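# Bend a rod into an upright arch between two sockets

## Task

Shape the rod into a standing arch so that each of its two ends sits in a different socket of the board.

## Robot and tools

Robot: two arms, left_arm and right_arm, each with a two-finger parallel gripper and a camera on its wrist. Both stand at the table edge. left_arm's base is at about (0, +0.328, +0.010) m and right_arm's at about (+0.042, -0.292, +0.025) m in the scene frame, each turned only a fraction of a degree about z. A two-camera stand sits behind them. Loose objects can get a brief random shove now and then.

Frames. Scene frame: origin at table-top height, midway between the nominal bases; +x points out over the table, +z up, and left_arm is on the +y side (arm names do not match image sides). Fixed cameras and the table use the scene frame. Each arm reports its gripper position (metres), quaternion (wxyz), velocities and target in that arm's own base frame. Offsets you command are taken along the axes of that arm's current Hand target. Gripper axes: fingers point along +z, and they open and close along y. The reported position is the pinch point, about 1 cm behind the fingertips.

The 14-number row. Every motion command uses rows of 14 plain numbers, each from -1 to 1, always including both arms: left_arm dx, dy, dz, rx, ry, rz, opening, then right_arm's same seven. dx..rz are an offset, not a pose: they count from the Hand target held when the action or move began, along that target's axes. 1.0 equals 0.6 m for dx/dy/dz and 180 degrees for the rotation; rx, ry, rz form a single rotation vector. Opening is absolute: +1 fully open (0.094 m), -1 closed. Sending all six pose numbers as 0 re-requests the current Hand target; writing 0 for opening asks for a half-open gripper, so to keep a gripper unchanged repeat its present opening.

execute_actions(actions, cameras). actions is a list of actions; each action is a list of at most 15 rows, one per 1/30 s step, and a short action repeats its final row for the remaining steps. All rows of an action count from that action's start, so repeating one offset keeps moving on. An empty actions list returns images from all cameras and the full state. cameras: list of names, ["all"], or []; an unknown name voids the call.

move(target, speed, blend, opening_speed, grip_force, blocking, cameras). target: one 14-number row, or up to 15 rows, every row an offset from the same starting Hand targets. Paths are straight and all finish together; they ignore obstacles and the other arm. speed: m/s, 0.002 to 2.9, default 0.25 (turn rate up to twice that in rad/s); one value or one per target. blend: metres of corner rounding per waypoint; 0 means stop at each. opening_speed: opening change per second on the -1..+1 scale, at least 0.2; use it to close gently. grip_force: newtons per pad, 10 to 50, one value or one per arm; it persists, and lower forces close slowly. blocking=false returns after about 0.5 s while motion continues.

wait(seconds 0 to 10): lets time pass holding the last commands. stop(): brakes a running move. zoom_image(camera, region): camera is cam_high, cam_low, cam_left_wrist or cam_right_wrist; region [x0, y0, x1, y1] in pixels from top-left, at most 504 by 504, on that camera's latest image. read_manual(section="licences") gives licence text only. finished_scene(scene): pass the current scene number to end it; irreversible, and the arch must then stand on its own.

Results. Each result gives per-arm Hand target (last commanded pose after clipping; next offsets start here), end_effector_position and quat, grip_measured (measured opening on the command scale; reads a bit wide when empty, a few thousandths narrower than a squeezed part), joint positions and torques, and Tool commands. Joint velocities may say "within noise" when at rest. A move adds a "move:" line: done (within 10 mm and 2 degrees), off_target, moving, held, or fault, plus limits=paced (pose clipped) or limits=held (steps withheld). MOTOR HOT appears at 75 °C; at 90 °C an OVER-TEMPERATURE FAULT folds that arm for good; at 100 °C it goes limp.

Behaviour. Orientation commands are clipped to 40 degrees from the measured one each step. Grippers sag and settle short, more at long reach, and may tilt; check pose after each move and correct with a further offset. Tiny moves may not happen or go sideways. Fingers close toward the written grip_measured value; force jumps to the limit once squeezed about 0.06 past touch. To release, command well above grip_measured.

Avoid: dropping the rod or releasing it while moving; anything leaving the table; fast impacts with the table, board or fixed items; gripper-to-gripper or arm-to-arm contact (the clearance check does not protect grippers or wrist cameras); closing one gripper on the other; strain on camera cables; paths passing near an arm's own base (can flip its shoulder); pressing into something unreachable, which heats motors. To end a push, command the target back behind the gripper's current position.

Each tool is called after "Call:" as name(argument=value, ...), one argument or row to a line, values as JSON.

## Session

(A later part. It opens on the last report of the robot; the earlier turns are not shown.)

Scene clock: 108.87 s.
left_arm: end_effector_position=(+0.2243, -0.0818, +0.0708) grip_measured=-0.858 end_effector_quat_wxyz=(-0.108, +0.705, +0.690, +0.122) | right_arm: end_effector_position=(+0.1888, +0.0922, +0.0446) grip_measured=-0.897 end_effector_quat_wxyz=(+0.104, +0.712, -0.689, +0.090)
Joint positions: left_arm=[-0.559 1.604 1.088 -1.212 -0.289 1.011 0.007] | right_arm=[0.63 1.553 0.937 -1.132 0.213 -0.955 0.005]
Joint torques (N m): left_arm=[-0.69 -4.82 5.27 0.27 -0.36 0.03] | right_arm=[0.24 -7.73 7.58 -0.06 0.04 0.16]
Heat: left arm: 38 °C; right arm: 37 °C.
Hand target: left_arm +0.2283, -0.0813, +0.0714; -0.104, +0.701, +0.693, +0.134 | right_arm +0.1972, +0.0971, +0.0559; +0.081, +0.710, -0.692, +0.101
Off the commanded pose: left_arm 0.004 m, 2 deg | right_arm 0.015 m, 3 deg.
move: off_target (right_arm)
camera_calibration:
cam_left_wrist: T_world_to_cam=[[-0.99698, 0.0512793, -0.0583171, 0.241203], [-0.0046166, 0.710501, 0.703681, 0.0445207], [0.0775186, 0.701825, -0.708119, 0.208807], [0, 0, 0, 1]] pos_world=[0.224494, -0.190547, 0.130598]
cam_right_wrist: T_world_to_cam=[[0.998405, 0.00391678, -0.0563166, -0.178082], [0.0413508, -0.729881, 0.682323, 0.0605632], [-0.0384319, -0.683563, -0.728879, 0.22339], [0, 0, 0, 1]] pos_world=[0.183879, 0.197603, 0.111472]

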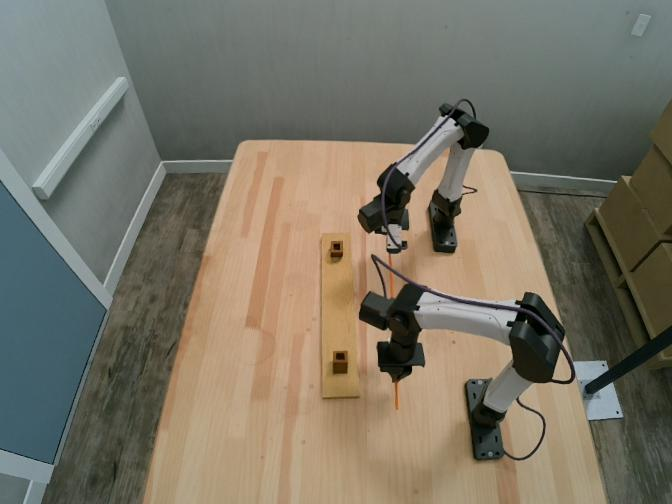

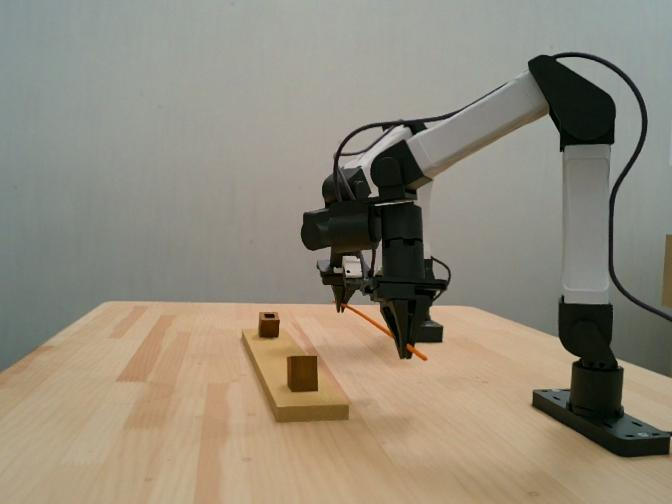

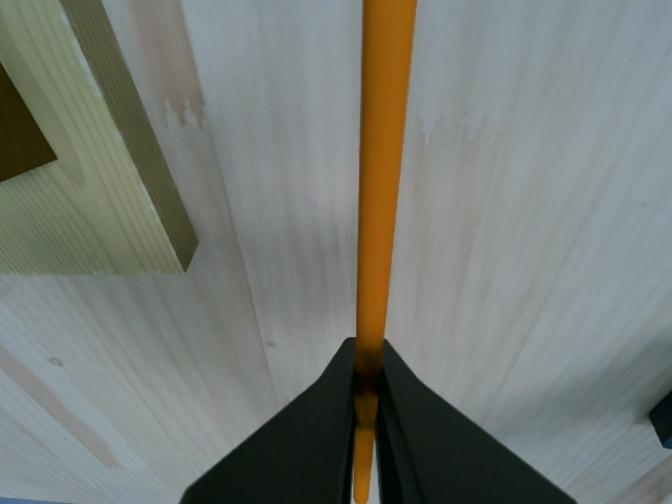

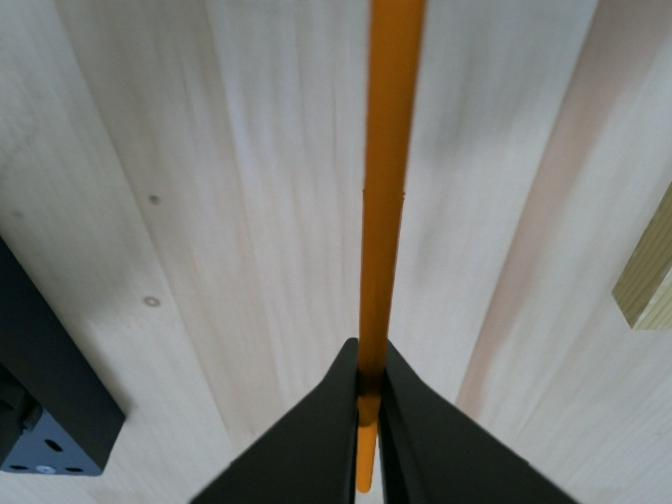

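Call:
move(
  target=[0.0466,0.2363,-0.1597,-0.2843,-0.0465,-0.1634,-1,0.0467,-0.2814,-0.1592,0.3025,-0.0481,0.1098,-1],
  speed=0.22,
  cameras=["cam_high","cam_low","cam_left_wrist","cam_right_wrist"],
)

Scene clock: 138.23 s.
left_arm: end_effector_position=(+0.3583, -0.0885, +0.1588) grip_measured=-0.858 end_effector_quat_wxyz=(+0.256, +0.515, +0.725, +0.379) | right_arm: end_effector_position=(+0.3591, +0.0996, +0.1513) grip_measured=-0.897 end_effector_quat_wxyz=(+0.299, -0.563, +0.682, -0.358)
Joint positions: left_arm=[-0.549 1.383 0.916 -0.393 -0.697 0.954 0.007] | right_arm=[0.524 1.32 0.797 -0.21 0.567 -1.116 0.005]
Joint torques (N m): left_arm=[0.42 -6.2 6.56 2.16 -0.45 0.13] | right_arm=[-1.03 -5.67 6.17 2.62 0.09 0.04]
Heat: left arm: 36 °C; right arm: 38 °C.
Hand target: left_arm +0.3660, -0.0893, +0.1766; +0.290, +0.492, +0.723, +0.388 | right_arm +0.3636, +0.0994, +0.1594; +0.319, -0.550, +0.681, -0.365
Off the commanded pose: left_arm 0.019 m, 5 deg | right_arm 0.009 m, 3 deg.
move: off_target (left_arm, right_arm)
camera_calibration:
cam_left_wrist: T_world_to_cam=[[-0.519016, -0.156238, -0.840364, 0.314805], [-0.643489, 0.71855, 0.263834, 0.287394], [0.562623, 0.677699, -0.473476, 0.0521998], [0, 0, 0, 1]] pos_world=[0.318955, -0.192698, 0.213442]
cam_right_wrist: T_world_to_cam=[[0.581248, -0.129382, 0.803375, -0.309224], [-0.535524, -0.804162, 0.257948, 0.264939], [0.61267, -0.580158, -0.536705, 0.0396085], [0, 0, 0, 1]] pos_world=[0.29735, 0.196025, 0.201341]

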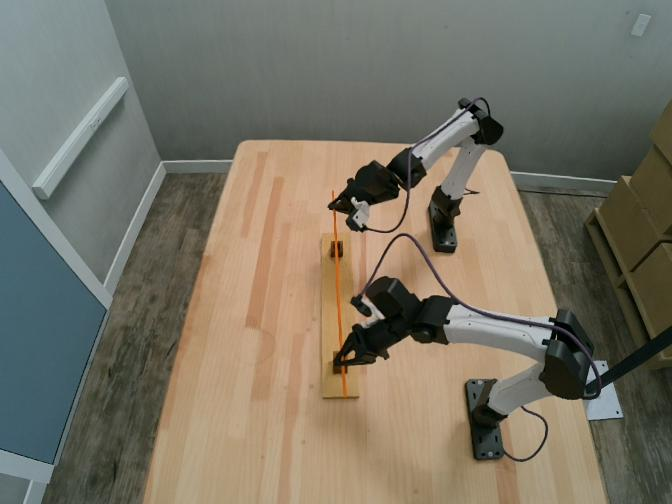

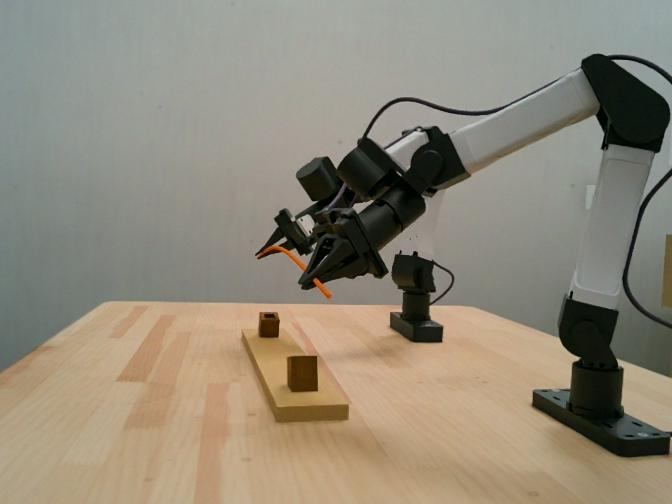

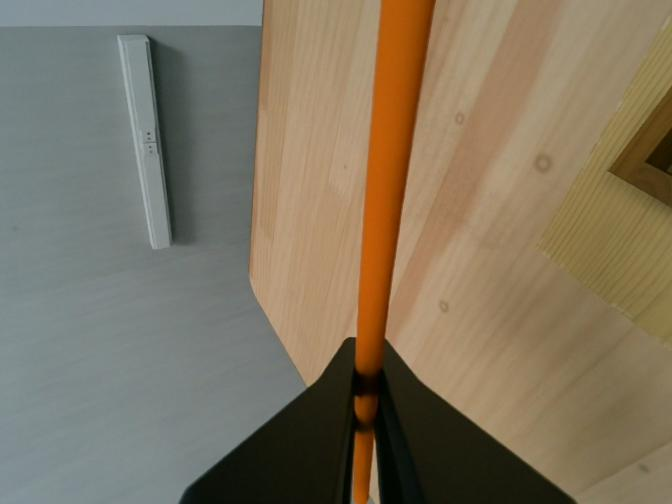

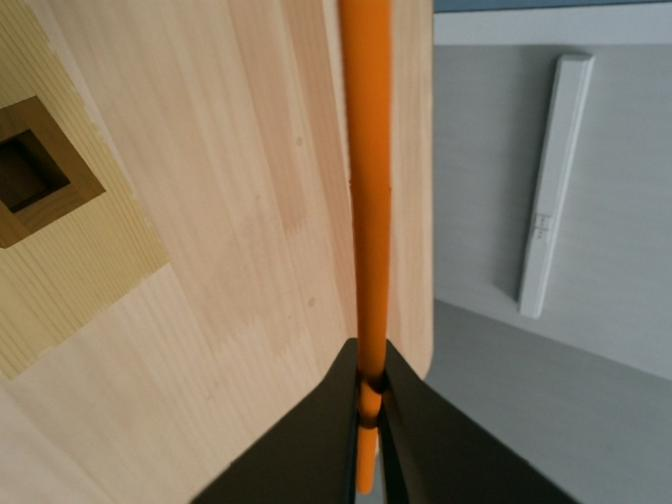

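Call:
zoom_image(
  camera="cam_right_wrist",
  region=[0, 70, 180, 280],
)

Call:
zoom_image(
  camera="cam_left_wrist",
  region=[530, 60, 672, 260],
)

Call:
zoom_image(
  camera="cam_high",
  region=[300, 180, 400, 410],
)

Scaled by 2.400 from the camera's 672x504 image, which has a finer 960x720 frame.

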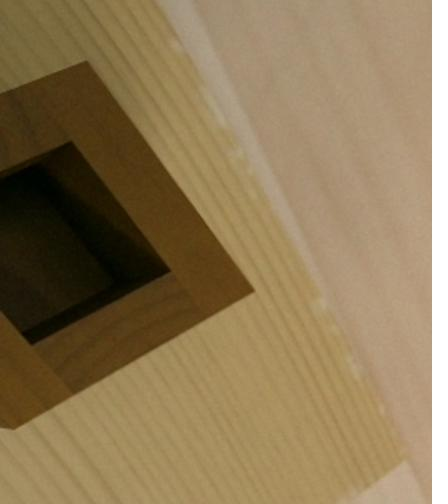

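Scaled by 2.520 from the camera's 672x504 image, which has a finer 960x720 frame.

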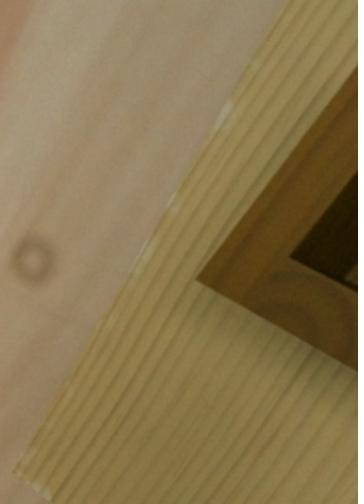

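Scaled by 2.191 from the camera's 672x504 image, which has a finer 960x720 frame.

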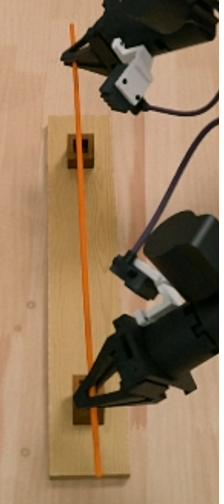

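Call:
move(
  target=[
    [-0.0403,-0.0208,0.0093,0.0134,-0.0789,-0.1022,-1,-0.0258,0.0328,0.0068,-0.0155,-0.0712,0.0967,-1],
    [-0.0874,-0.0291,-0.0012,0.0451,-0.1435,-0.1868,-1,-0.0770,0.0379,-0.0021,-0.0440,-0.1384,0.1779,-1],
    [-0.1395,-0.0394,-0.0125,0.0680,-0.1817,-0.2438,-1,-0.1301,0.0428,-0.0114,-0.0673,-0.1764,0.2348,-1],
  ],
  speed=0.15,
  blend=[0.01,0.01,0],
  cameras=["cam_high","cam_low","cam_left_wrist","cam_right_wrist"],
)

Scene clock: 178.80 s.
left_arm: end_effector_position=(+0.3720, -0.1429, +0.1423) grip_measured=-0.858 end_effector_quat_wxyz=(+0.496, +0.306, +0.808, +0.088) | right_arm: end_effector_position=(+0.3639, +0.1495, +0.1355) grip_measured=-0.897 end_effector_quat_wxyz=(+0.510, -0.367, +0.776, -0.058)
Joint positions: left_arm=[-0.476 1.333 0.666 0.133 -0.252 0.391 0.007] | right_arm=[0.429 1.307 0.591 0.221 0.088 -0.508 0.005]
Joint torques (N m): left_arm=[-2 -3.85 7.01 2.97 0.71 -0.24] | right_arm=[1.8 -3.74 6.24 3.21 -1.23 0.54]
Motor temperatures (°C): left_arm=[22 30 38 40 23 23 24] | right_arm=[26 28 38 38 25 22 24]
Heat: left arm: 40 °C; right arm: 38 °C.
Hand target: left_arm +0.3776, -0.1749, +0.1636; +0.546, +0.304, +0.780, +0.027 | right_arm +0.3597, +0.1803, +0.1439; +0.539, -0.377, +0.753, +0.005
Off the commanded pose: left_arm 0.039 m, 10 deg | right_arm 0.032 m, 8 deg.
move: off_target (left_arm, right_arm)
camera_calibration:
cam_left_wrist: T_world_to_cam=[[-0.367983, -0.797738, -0.477705, 0.100061], [-0.668073, 0.584168, -0.460898, 0.432783], [0.646736, 0.149539, -0.747911, 0.00583204], [0, 0, 0, 1]] pos_world=[0.32218, -0.173868, 0.25163]
cam_right_wrist: T_world_to_cam=[[0.538468, -0.721859, 0.434709, -0.138709], [-0.567188, -0.692013, -0.44656, 0.401891], [0.623178, -0.00610348, -0.782056, 0.00068893], [0, 0, 0, 1]] pos_world=[0.302208, 0.17799, 0.240305]

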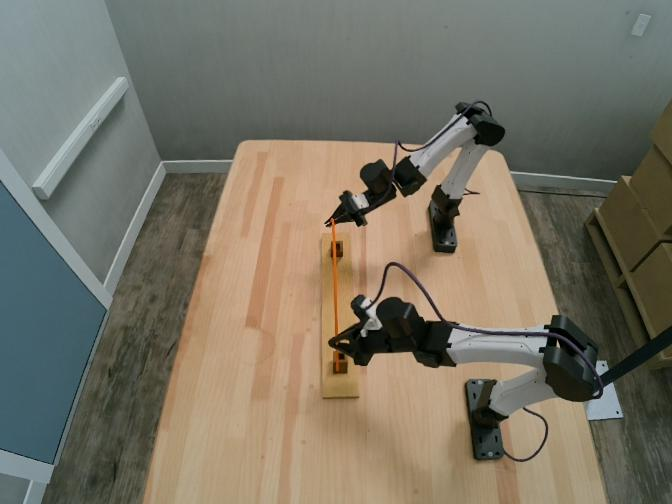

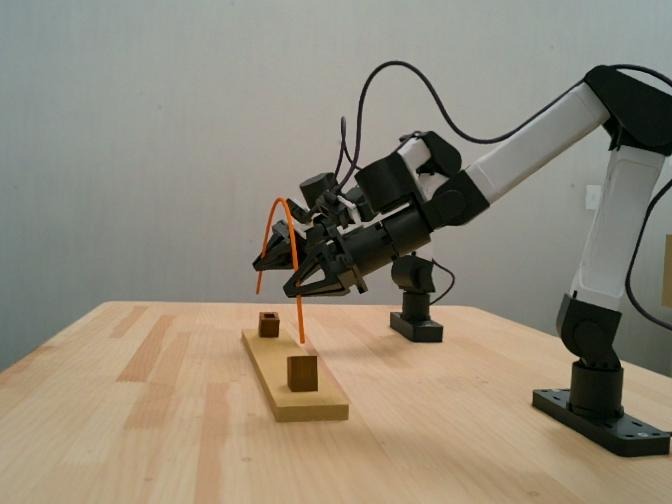

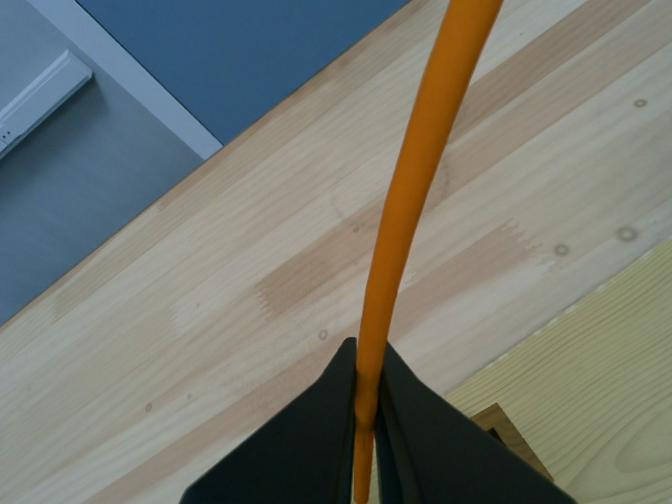

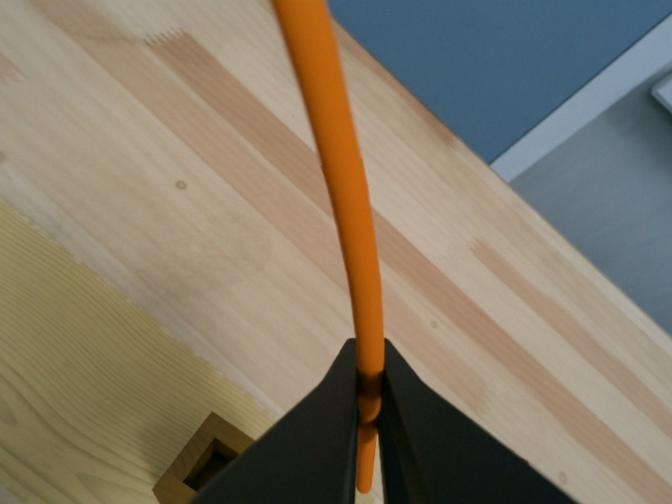

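Call:
move(
  target=[-0.0105,-0.0527,0.0189,0.0319,-0.0252,-0.0418,-1,0.0006,0.0643,0.0146,-0.0365,-0.0183,0.0473,-1],
  speed=0.12,
  cameras=["cam_high","cam_low","cam_left_wrist","cam_right_wrist"],
)

Call:
zoom_image(
  camera="cam_high",
  region=[300, 210, 390, 400],
)

Call:
zoom_image(
  camera="cam_low",
  region=[230, 180, 370, 420],
)

Scene clock: 192.60 s.
left_arm: end_effector_position=(+0.3731, -0.1672, +0.1280) grip_measured=-0.858 end_effector_quat_wxyz=(+0.515, +0.266, +0.814, +0.015) | right_arm: end_effector_position=(+0.3536, +0.1742, +0.1133) grip_measured=-0.897 end_effector_quat_wxyz=(+0.513, -0.326, +0.794, +0.025)
Joint positions: left_arm=[-0.502 1.402 0.625 0.28 -0.19 0.243 0.007] | right_arm=[0.47 1.369 0.532 0.345 0.029 -0.326 0.005]
Joint torques (N m): left_arm=[-2.67 -4.14 6.94 3.07 0.97 -0.13] | right_arm=[2.47 -3.92 6.04 3.32 -1.49 0.37]
Motor temperatures (°C): left_arm=[22 29 38 46 23 23 25] | right_arm=[26 27 39 41 26 23 24]
Heat: left arm: 46 °C; right arm: 41 °C.
Hand target: left_arm +0.3748, -0.2070, +0.1525; +0.561, +0.280, +0.776, -0.060 | right_arm +0.3446, +0.2113, +0.1245; +0.536, -0.350, +0.762, +0.098
Off the commanded pose: left_arm 0.047 m, 11 deg | right_arm 0.040 m, 10 deg.
move: off_target (left_arm, right_arm)
camera_calibration:
cam_left_wrist: T_world_to_cam=[[-0.379338, -0.864068, -0.33089, 0.0486733], [-0.670087, 0.503159, -0.545723, 0.439119], [0.638033, 0.0147114, -0.769869, -0.0184609], [0, 0, 0, 1]] pos_world=[0.32449, -0.178618, 0.24153]
cam_right_wrist: T_world_to_cam=[[0.568595, -0.779266, 0.263524, -0.0869813], [-0.596058, -0.611063, -0.520881, 0.407768], [0.566934, 0.139095, -0.811935, -0.01208], [0, 0, 0, 1]] pos_world=[0.299359, 0.183071, 0.225512]

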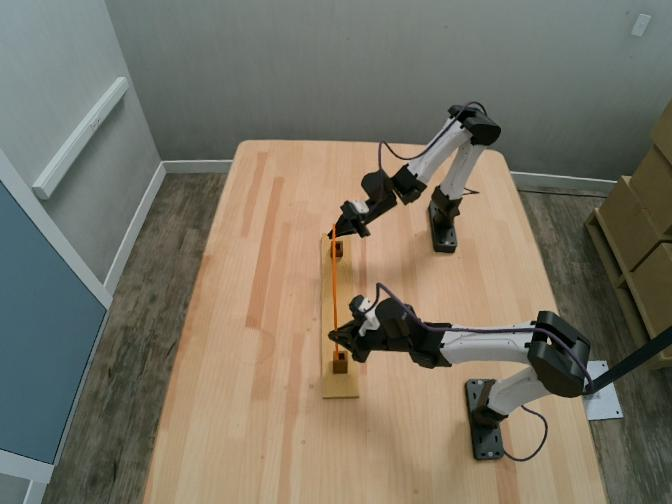

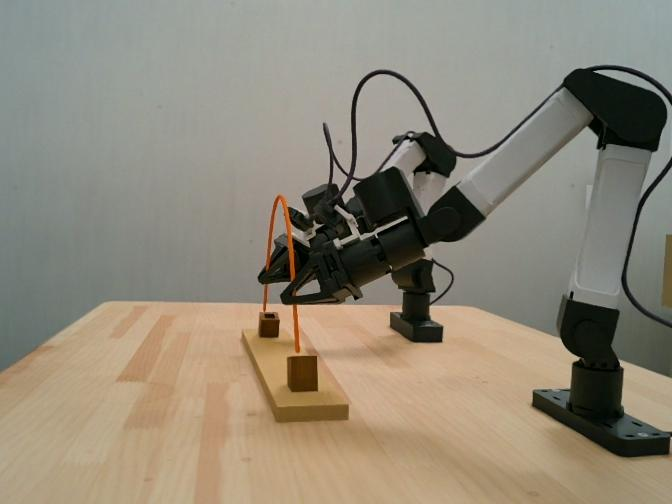

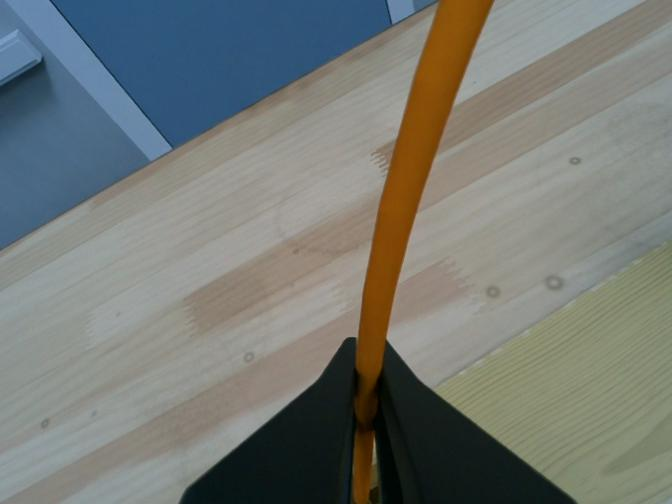

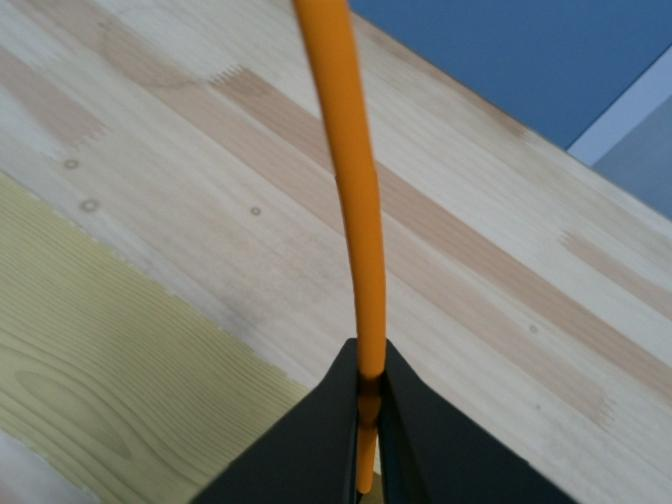

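Scaled by 2.653 from the camera's 672x504 image, which has a finer 960x720 frame.

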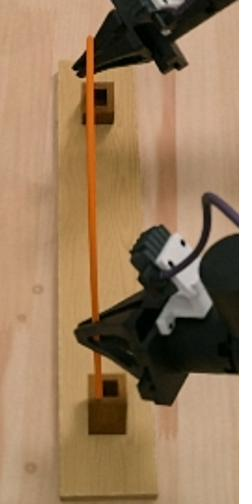

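Scaled by 2.100 from the camera's 672x504 image, which has a finer 960x720 frame.

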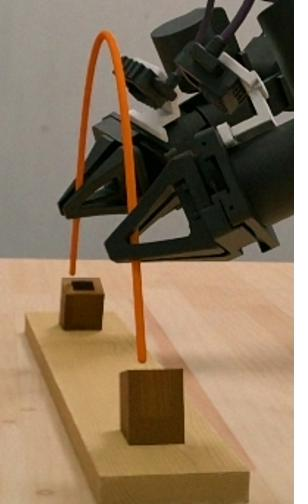

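Call:
zoom_image(
  camera="cam_high",
  region=[310, 320, 370, 380],
)

Call:
zoom_image(
  camera="cam_high",
  region=[310, 210, 370, 270],
)

Call:
zoom_image(
  camera="cam_low",
  region=[240, 290, 340, 400],
)

Scaled by 8.400 from the camera's 672x504 image, which has a finer 960x720 frame.

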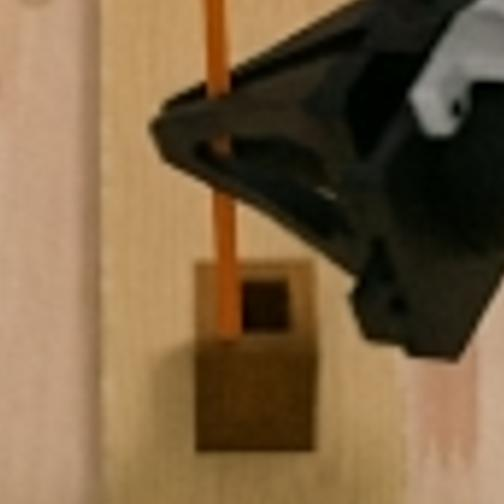

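Scaled by 8.400 from the camera's 672x504 image, which has a finer 960x720 frame.

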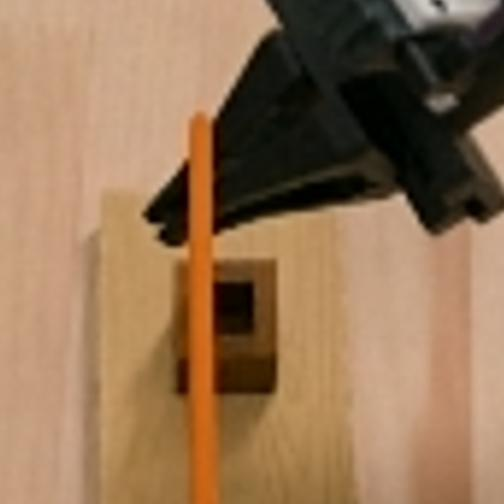

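Scaled by 4.582 from the camera's 672x504 image, which has a finer 960x720 frame.

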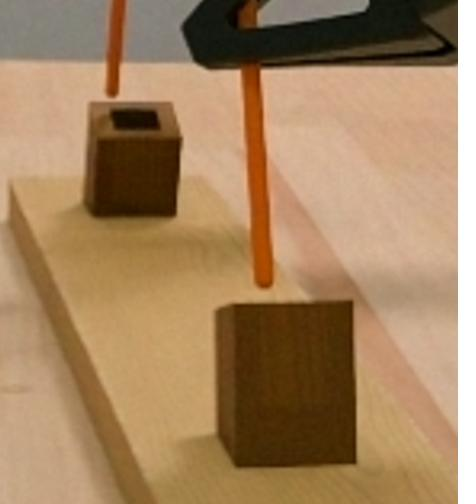

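Call:
move(
  target=[-0.0097,-0.0190,-0.0149,0,0,0,-1,-0.0029,0.0182,-0.0119,0,0,0,-1],
  speed=0.06,
  cameras=["cam_high","cam_low","cam_left_wrist","cam_right_wrist"],
)

Call:
zoom_image(
  camera="cam_high",
  region=[310, 320, 370, 380],
)

Call:
zoom_image(
  camera="cam_low",
  region=[240, 290, 340, 400],
)

Call:
zoom_image(
  camera="cam_right_wrist",
  region=[300, 380, 440, 504],
)

Scene clock: 211.70 s.
left_arm: end_effector_position=(+0.3651, -0.1795, +0.1248) grip_measured=-0.858 end_effector_quat_wxyz=(+0.513, +0.267, +0.816, +0.001) | right_arm: end_effector_position=(+0.3418, +0.1822, +0.1023) grip_measured=-0.897 end_effector_quat_wxyz=(+0.501, -0.325, +0.801, +0.042)
Joint positions: left_arm=[-0.542 1.402 0.617 0.28 -0.2 0.209 0.007] | right_arm=[0.503 1.369 0.506 0.345 0.029 -0.284 0.005]
Joint torques (N m): left_arm=[-3.28 -6.57 7.06 2.86 0.64 0] | right_arm=[3.11 -7.02 6.19 3.23 -1.1 0.17]
Heat: left arm: 50 °C; right arm: 44 °C.
Hand target: left_arm +0.3628, -0.2151, +0.1585; +0.561, +0.280, +0.776, -0.060 | right_arm +0.3326, +0.2164, +0.1265; +0.536, -0.350, +0.762, +0.098
Off the commanded pose: left_arm 0.049 m, 10 deg | right_arm 0.043 m, 9 deg.
move: off_target (left_arm, right_arm)
camera_calibration:
cam_left_wrist: T_world_to_cam=[[-0.397346, -0.864518, -0.307774, 0.0375277], [-0.669289, 0.50247, -0.547335, 0.438005], [0.627828, -0.0114916, -0.778267, -0.0155114], [0, 0, 0, 1]] pos_world=[0.317802, -0.18782, 0.239214]
cam_right_wrist: T_world_to_cam=[[0.587607, -0.777197, 0.225127, -0.0740496], [-0.608693, -0.607896, -0.509858, 0.402491], [0.533114, 0.162563, -0.830279, -0.00635222], [0, 0, 0, 1]] pos_world=[0.291892, 0.188154, 0.21661]

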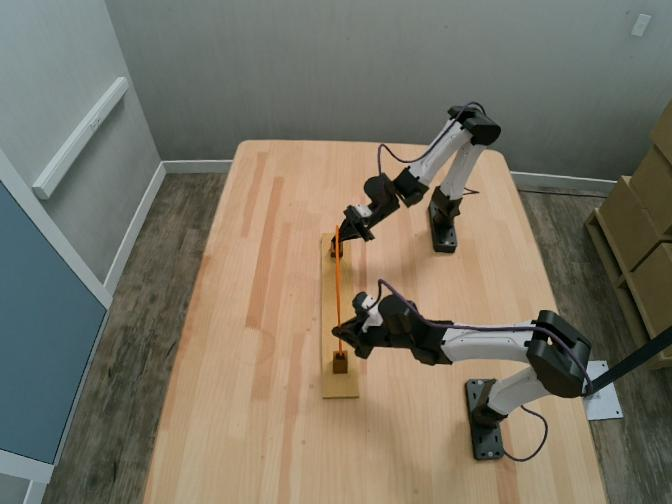

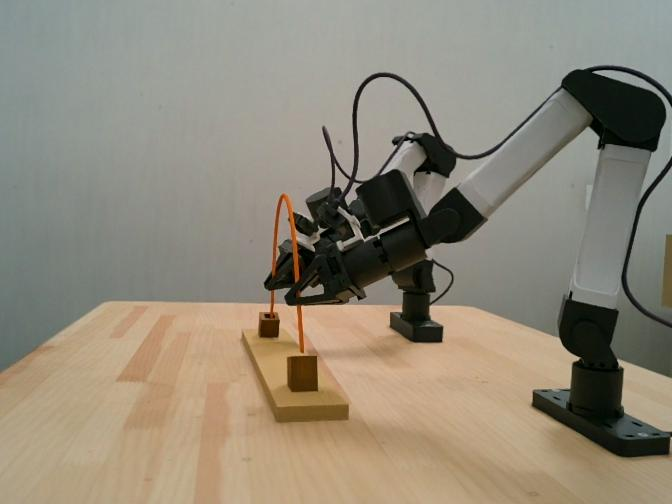

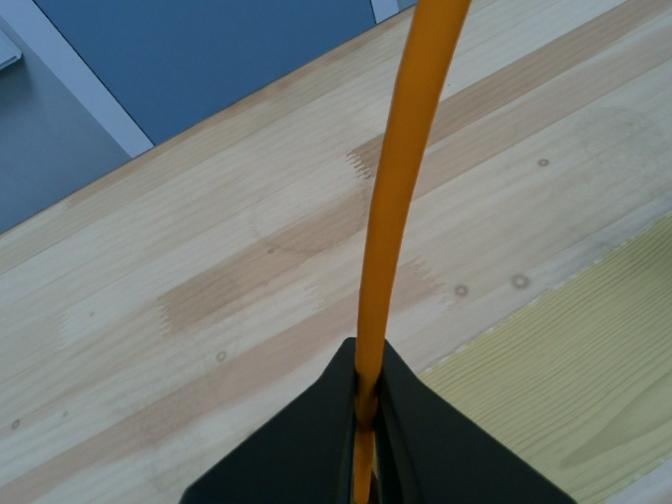

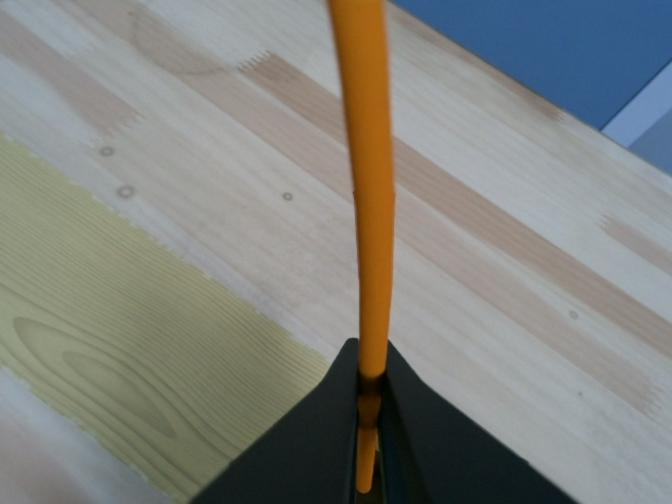

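Scaled by 8.400 from the camera's 672x504 image, which has a finer 960x720 frame.

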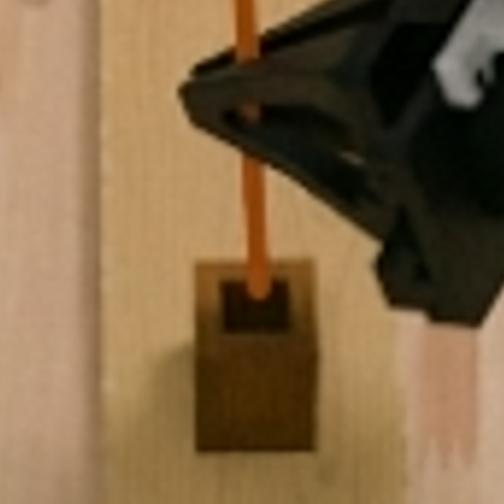

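Scaled by 4.582 from the camera's 672x504 image, which has a finer 960x720 frame.

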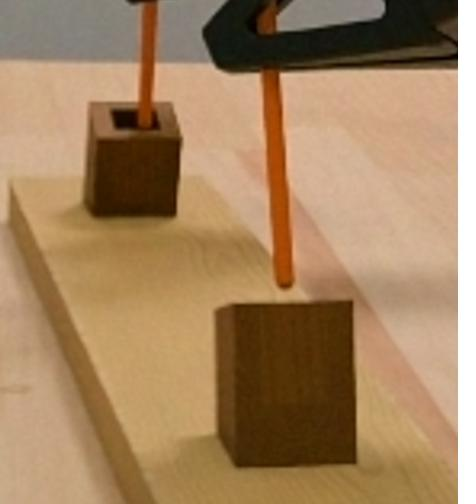

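Scaled by 3.600 from the camera's 672x504 image, which has a finer 960x720 frame.

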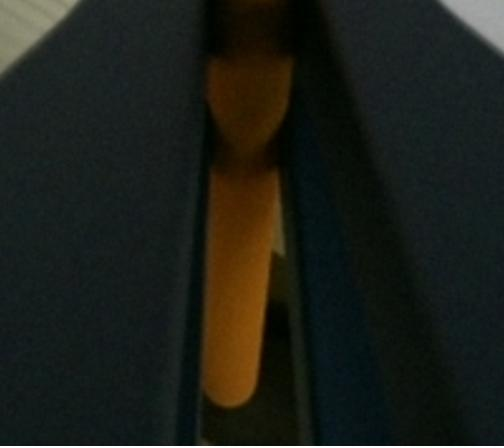

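Call:
move(
  target=[0.0248,0.0032,0.0044,0,0,0,-1,0.0234,-0.0074,0.0105,0,0,0,-1],
  speed=0.05,
  cameras=["cam_high","cam_low","cam_right_wrist"],
)

Call:
zoom_image(
  camera="cam_high",
  region=[310, 320, 370, 380],
)

Call:
zoom_image(
  camera="cam_low",
  region=[240, 290, 340, 400],
)

Call:
zoom_image(
  camera="cam_right_wrist",
  region=[300, 380, 440, 504],
)

Scene clock: 219.57 s.
left_arm: end_effector_position=(+0.3590, -0.1758, +0.1163) grip_measured=-0.858 end_effector_quat_wxyz=(+0.513, +0.267, +0.816, +0.001) | right_arm: end_effector_position=(+0.3424, +0.1818, +0.0997) grip_measured=-0.897 end_effector_quat_wxyz=(+0.512, -0.324, +0.794, +0.042)
Joint positions: left_arm=[-0.542 1.394 0.571 0.319 -0.2 0.209 0.007] | right_arm=[0.501 1.384 0.476 0.416 0.029 -0.29 0.005]
Joint torques (N m): left_arm=[-1.92 -4.42 6.95 3.09 0.77 0.07] | right_arm=[0.95 -3.73 6.06 3.33 -1.36 0.03]
Heat: left arm: 50 °C; right arm: 44 °C.
Hand target: left_arm +0.3628, -0.2091, +0.1445; +0.561, +0.280, +0.776, -0.060 | right_arm +0.3376, +0.2104, +0.1125; +0.536, -0.350, +0.762, +0.098
Off the commanded pose: left_arm 0.044 m, 10 deg | right_arm 0.032 m, 9 deg.
move: off_target (left_arm, right_arm)
camera_calibration:
cam_right_wrist: T_world_to_cam=[[0.582924, -0.778133, 0.2339, -0.0732049], [-0.594673, -0.604734, -0.529775, 0.397985], [0.553682, 0.169724, -0.815248, -0.0184838], [0, 0, 0, 1]] pos_world=[0.289578, 0.186849, 0.212896]
Images, in order (width x height): cam_high 672x504, cam_low 672x504, cam_right_wrist 672x504.

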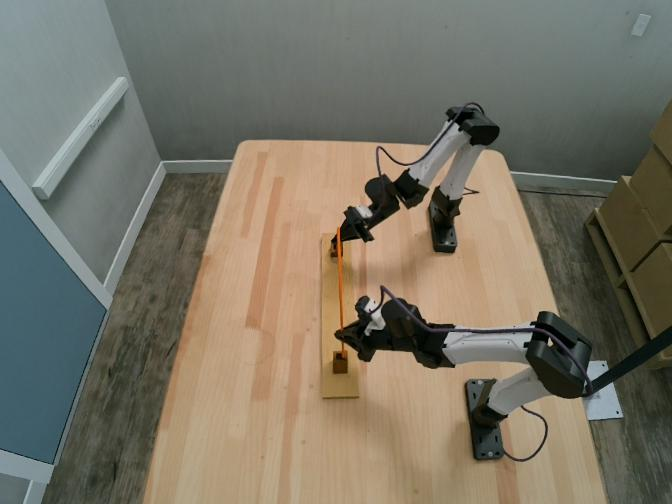

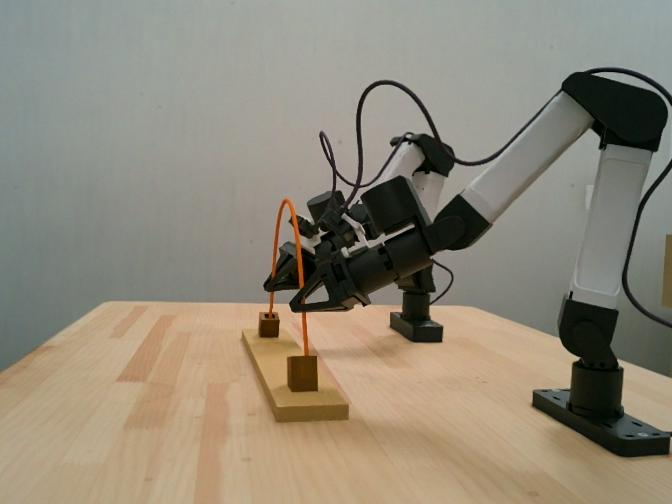

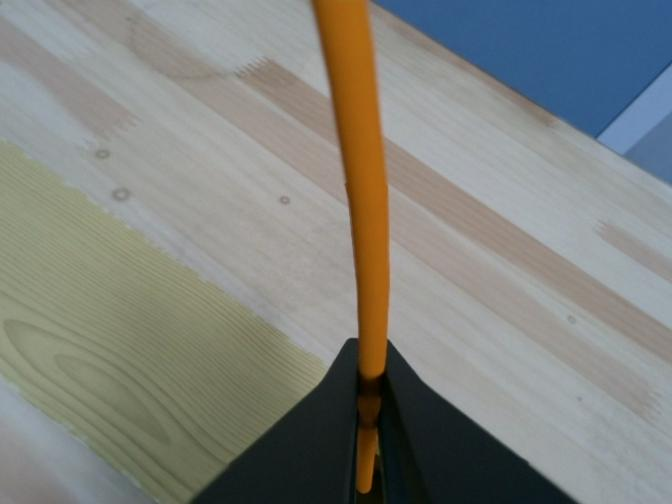

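Scaled by 8.400 from the camera's 672x504 image, which has a finer 960x720 frame.

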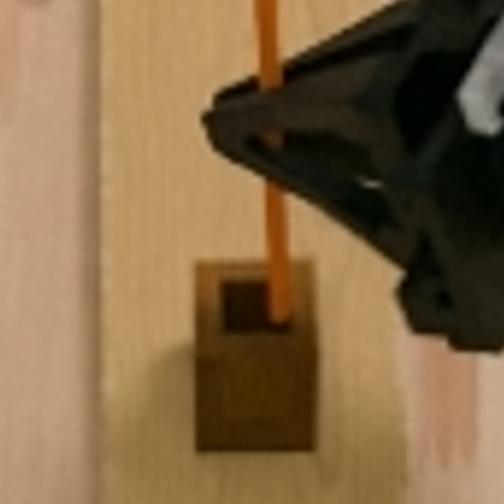

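Scaled by 4.582 from the camera's 672x504 image, which has a finer 960x720 frame.

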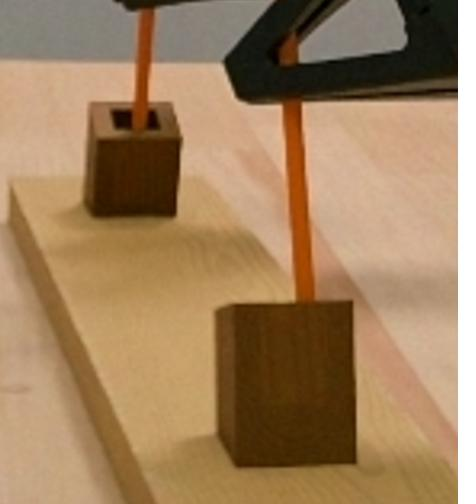

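Scaled by 3.600 from the camera's 672x504 image, which has a finer 960x720 frame.

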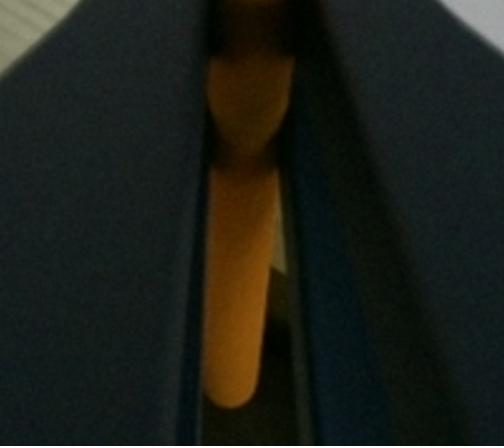

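Call:
zoom_image(
  camera="cam_low",
  region=[250, 295, 290, 340],
)

Call:
zoom_image(
  camera="cam_high",
  region=[315, 215, 365, 265],
)

Scaled by 11.200 from the camera's 672x504 image, which has a finer 960x720 frame.

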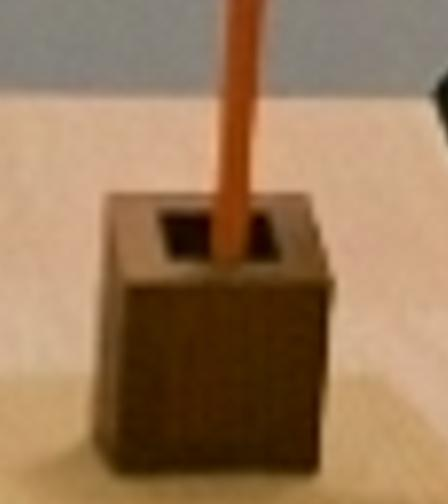

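Scaled by 10.080 from the camera's 672x504 image, which has a finer 960x720 frame.

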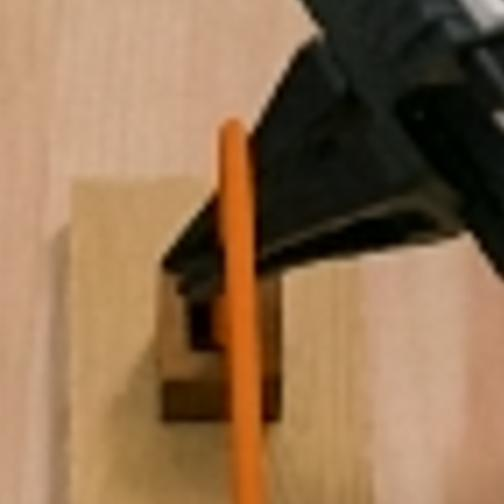

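Call:
move(
  target=[-0.0025,0.0059,0.0098,0,0,0,-1,-0.0032,-0.0177,-0.0159,0,0,0,-1],
  speed=0.05,
  cameras=["cam_high","cam_low","cam_right_wrist"],
)

Call:
zoom_image(
  camera="cam_high",
  region=[310, 320, 370, 380],
)

Call:
zoom_image(
  camera="cam_low",
  region=[250, 295, 290, 340],
)

Call:
zoom_image(
  camera="cam_high",
  region=[315, 215, 365, 265],
)

Scene clock: 227.30 s.
left_arm: end_effector_position=(+0.3603, -0.1752, +0.1121) grip_measured=-0.858 end_effector_quat_wxyz=(+0.510, +0.267, +0.818, +0.002) | right_arm: end_effector_position=(+0.3478, +0.1717, +0.1042) grip_measured=-0.897 end_effector_quat_wxyz=(+0.518, -0.320, +0.793, +0.038)
Joint positions: left_arm=[-0.539 1.409 0.571 0.326 -0.2 0.209 0.007] | right_arm=[0.46 1.372 0.476 0.416 0.003 -0.309 0.005]
Joint torques (N m): left_arm=[-1.03 -4.07 8.35 3.06 0.88 0.13] | right_arm=[0.65 -7.1 6.09 2.8 -1.53 0.04]
Motor temperatures (°C): left_arm=[22 29 38 50 24 23 25] | right_arm=[26 27 38 46 27 23 25]
Heat: left arm: 50 °C; right arm: 46 °C.
Hand target: left_arm +0.3698, -0.2090, +0.1445; +0.561, +0.280, +0.776, -0.060 | right_arm +0.3376, +0.1984, +0.1205; +0.536, -0.350, +0.762, +0.098
Off the commanded pose: left_arm 0.048 m, 11 deg | right_arm 0.033 m, 9 deg.
move: off_target (left_arm, right_arm)
camera_calibration:
cam_right_wrist: T_world_to_cam=[[0.572254, -0.78428, 0.239645, -0.0811421], [-0.593915, -0.597855, -0.538362, 0.396801], [0.5655, 0.165751, -0.807921, -0.020271], [0, 0, 0, 1]] pos_world=[0.293563, 0.176951, 0.216691]
Images, in order (width x height): cam_high 672x504, cam_low 672x504, cam_right_wrist 672x504.

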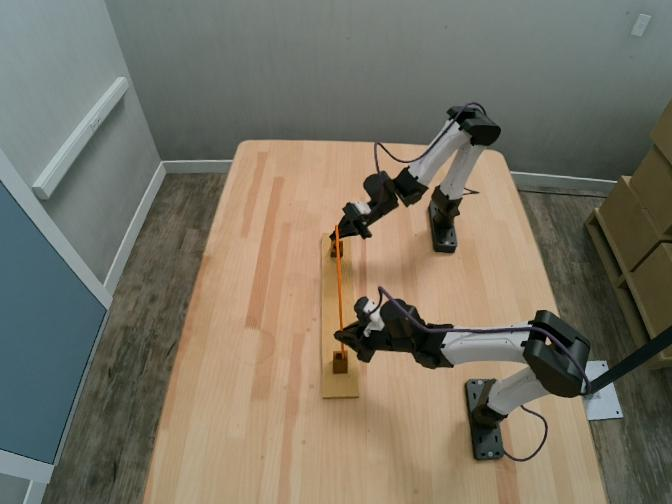

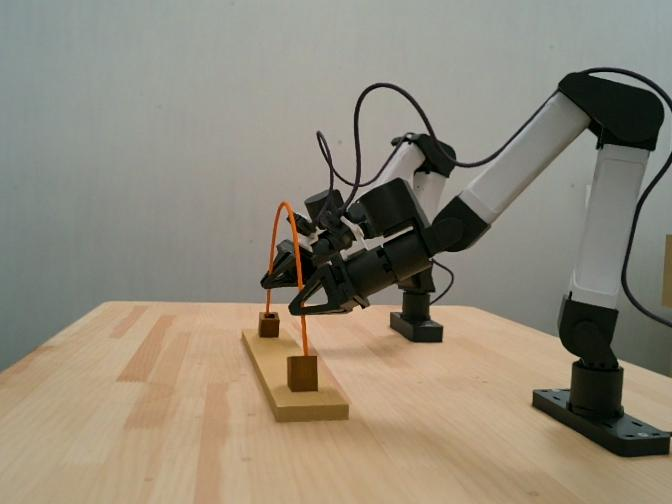

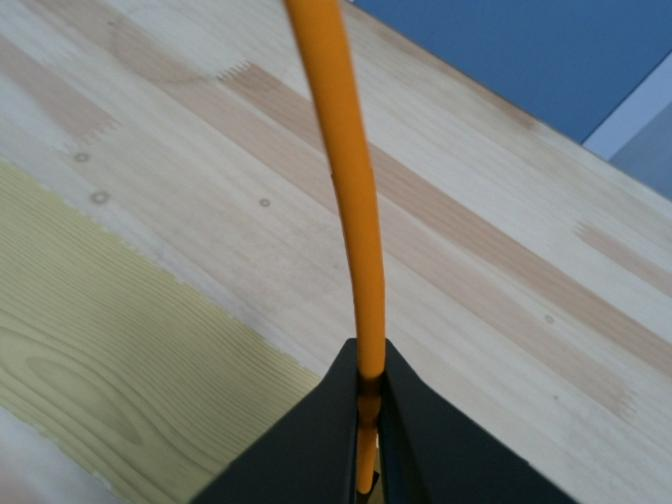

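Scaled by 8.400 from the camera's 672x504 image, which has a finer 960x720 frame.

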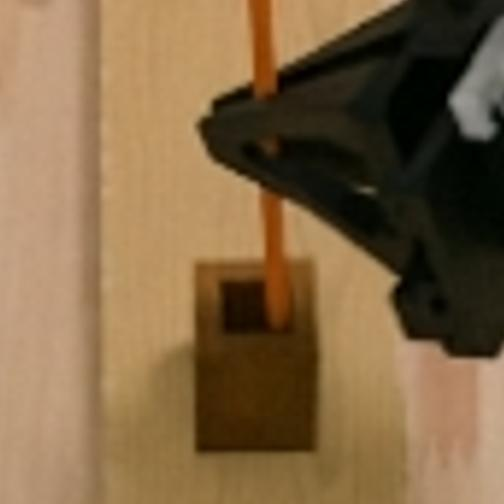

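Scaled by 11.200 from the camera's 672x504 image, which has a finer 960x720 frame.

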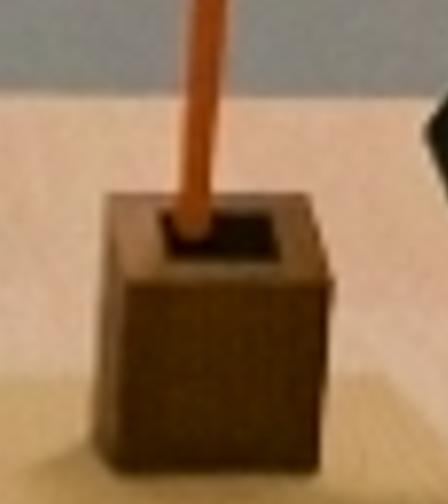

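Scaled by 10.080 from the camera's 672x504 image, which has a finer 960x720 frame.

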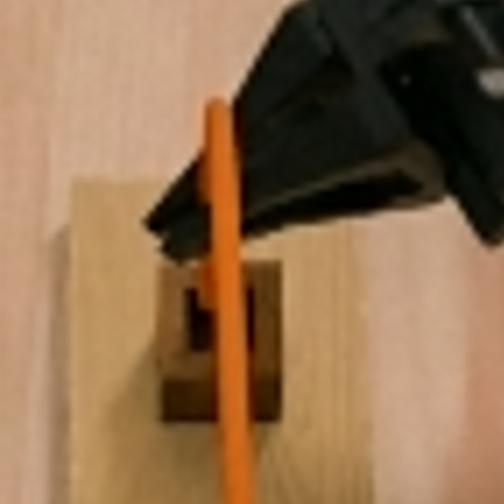

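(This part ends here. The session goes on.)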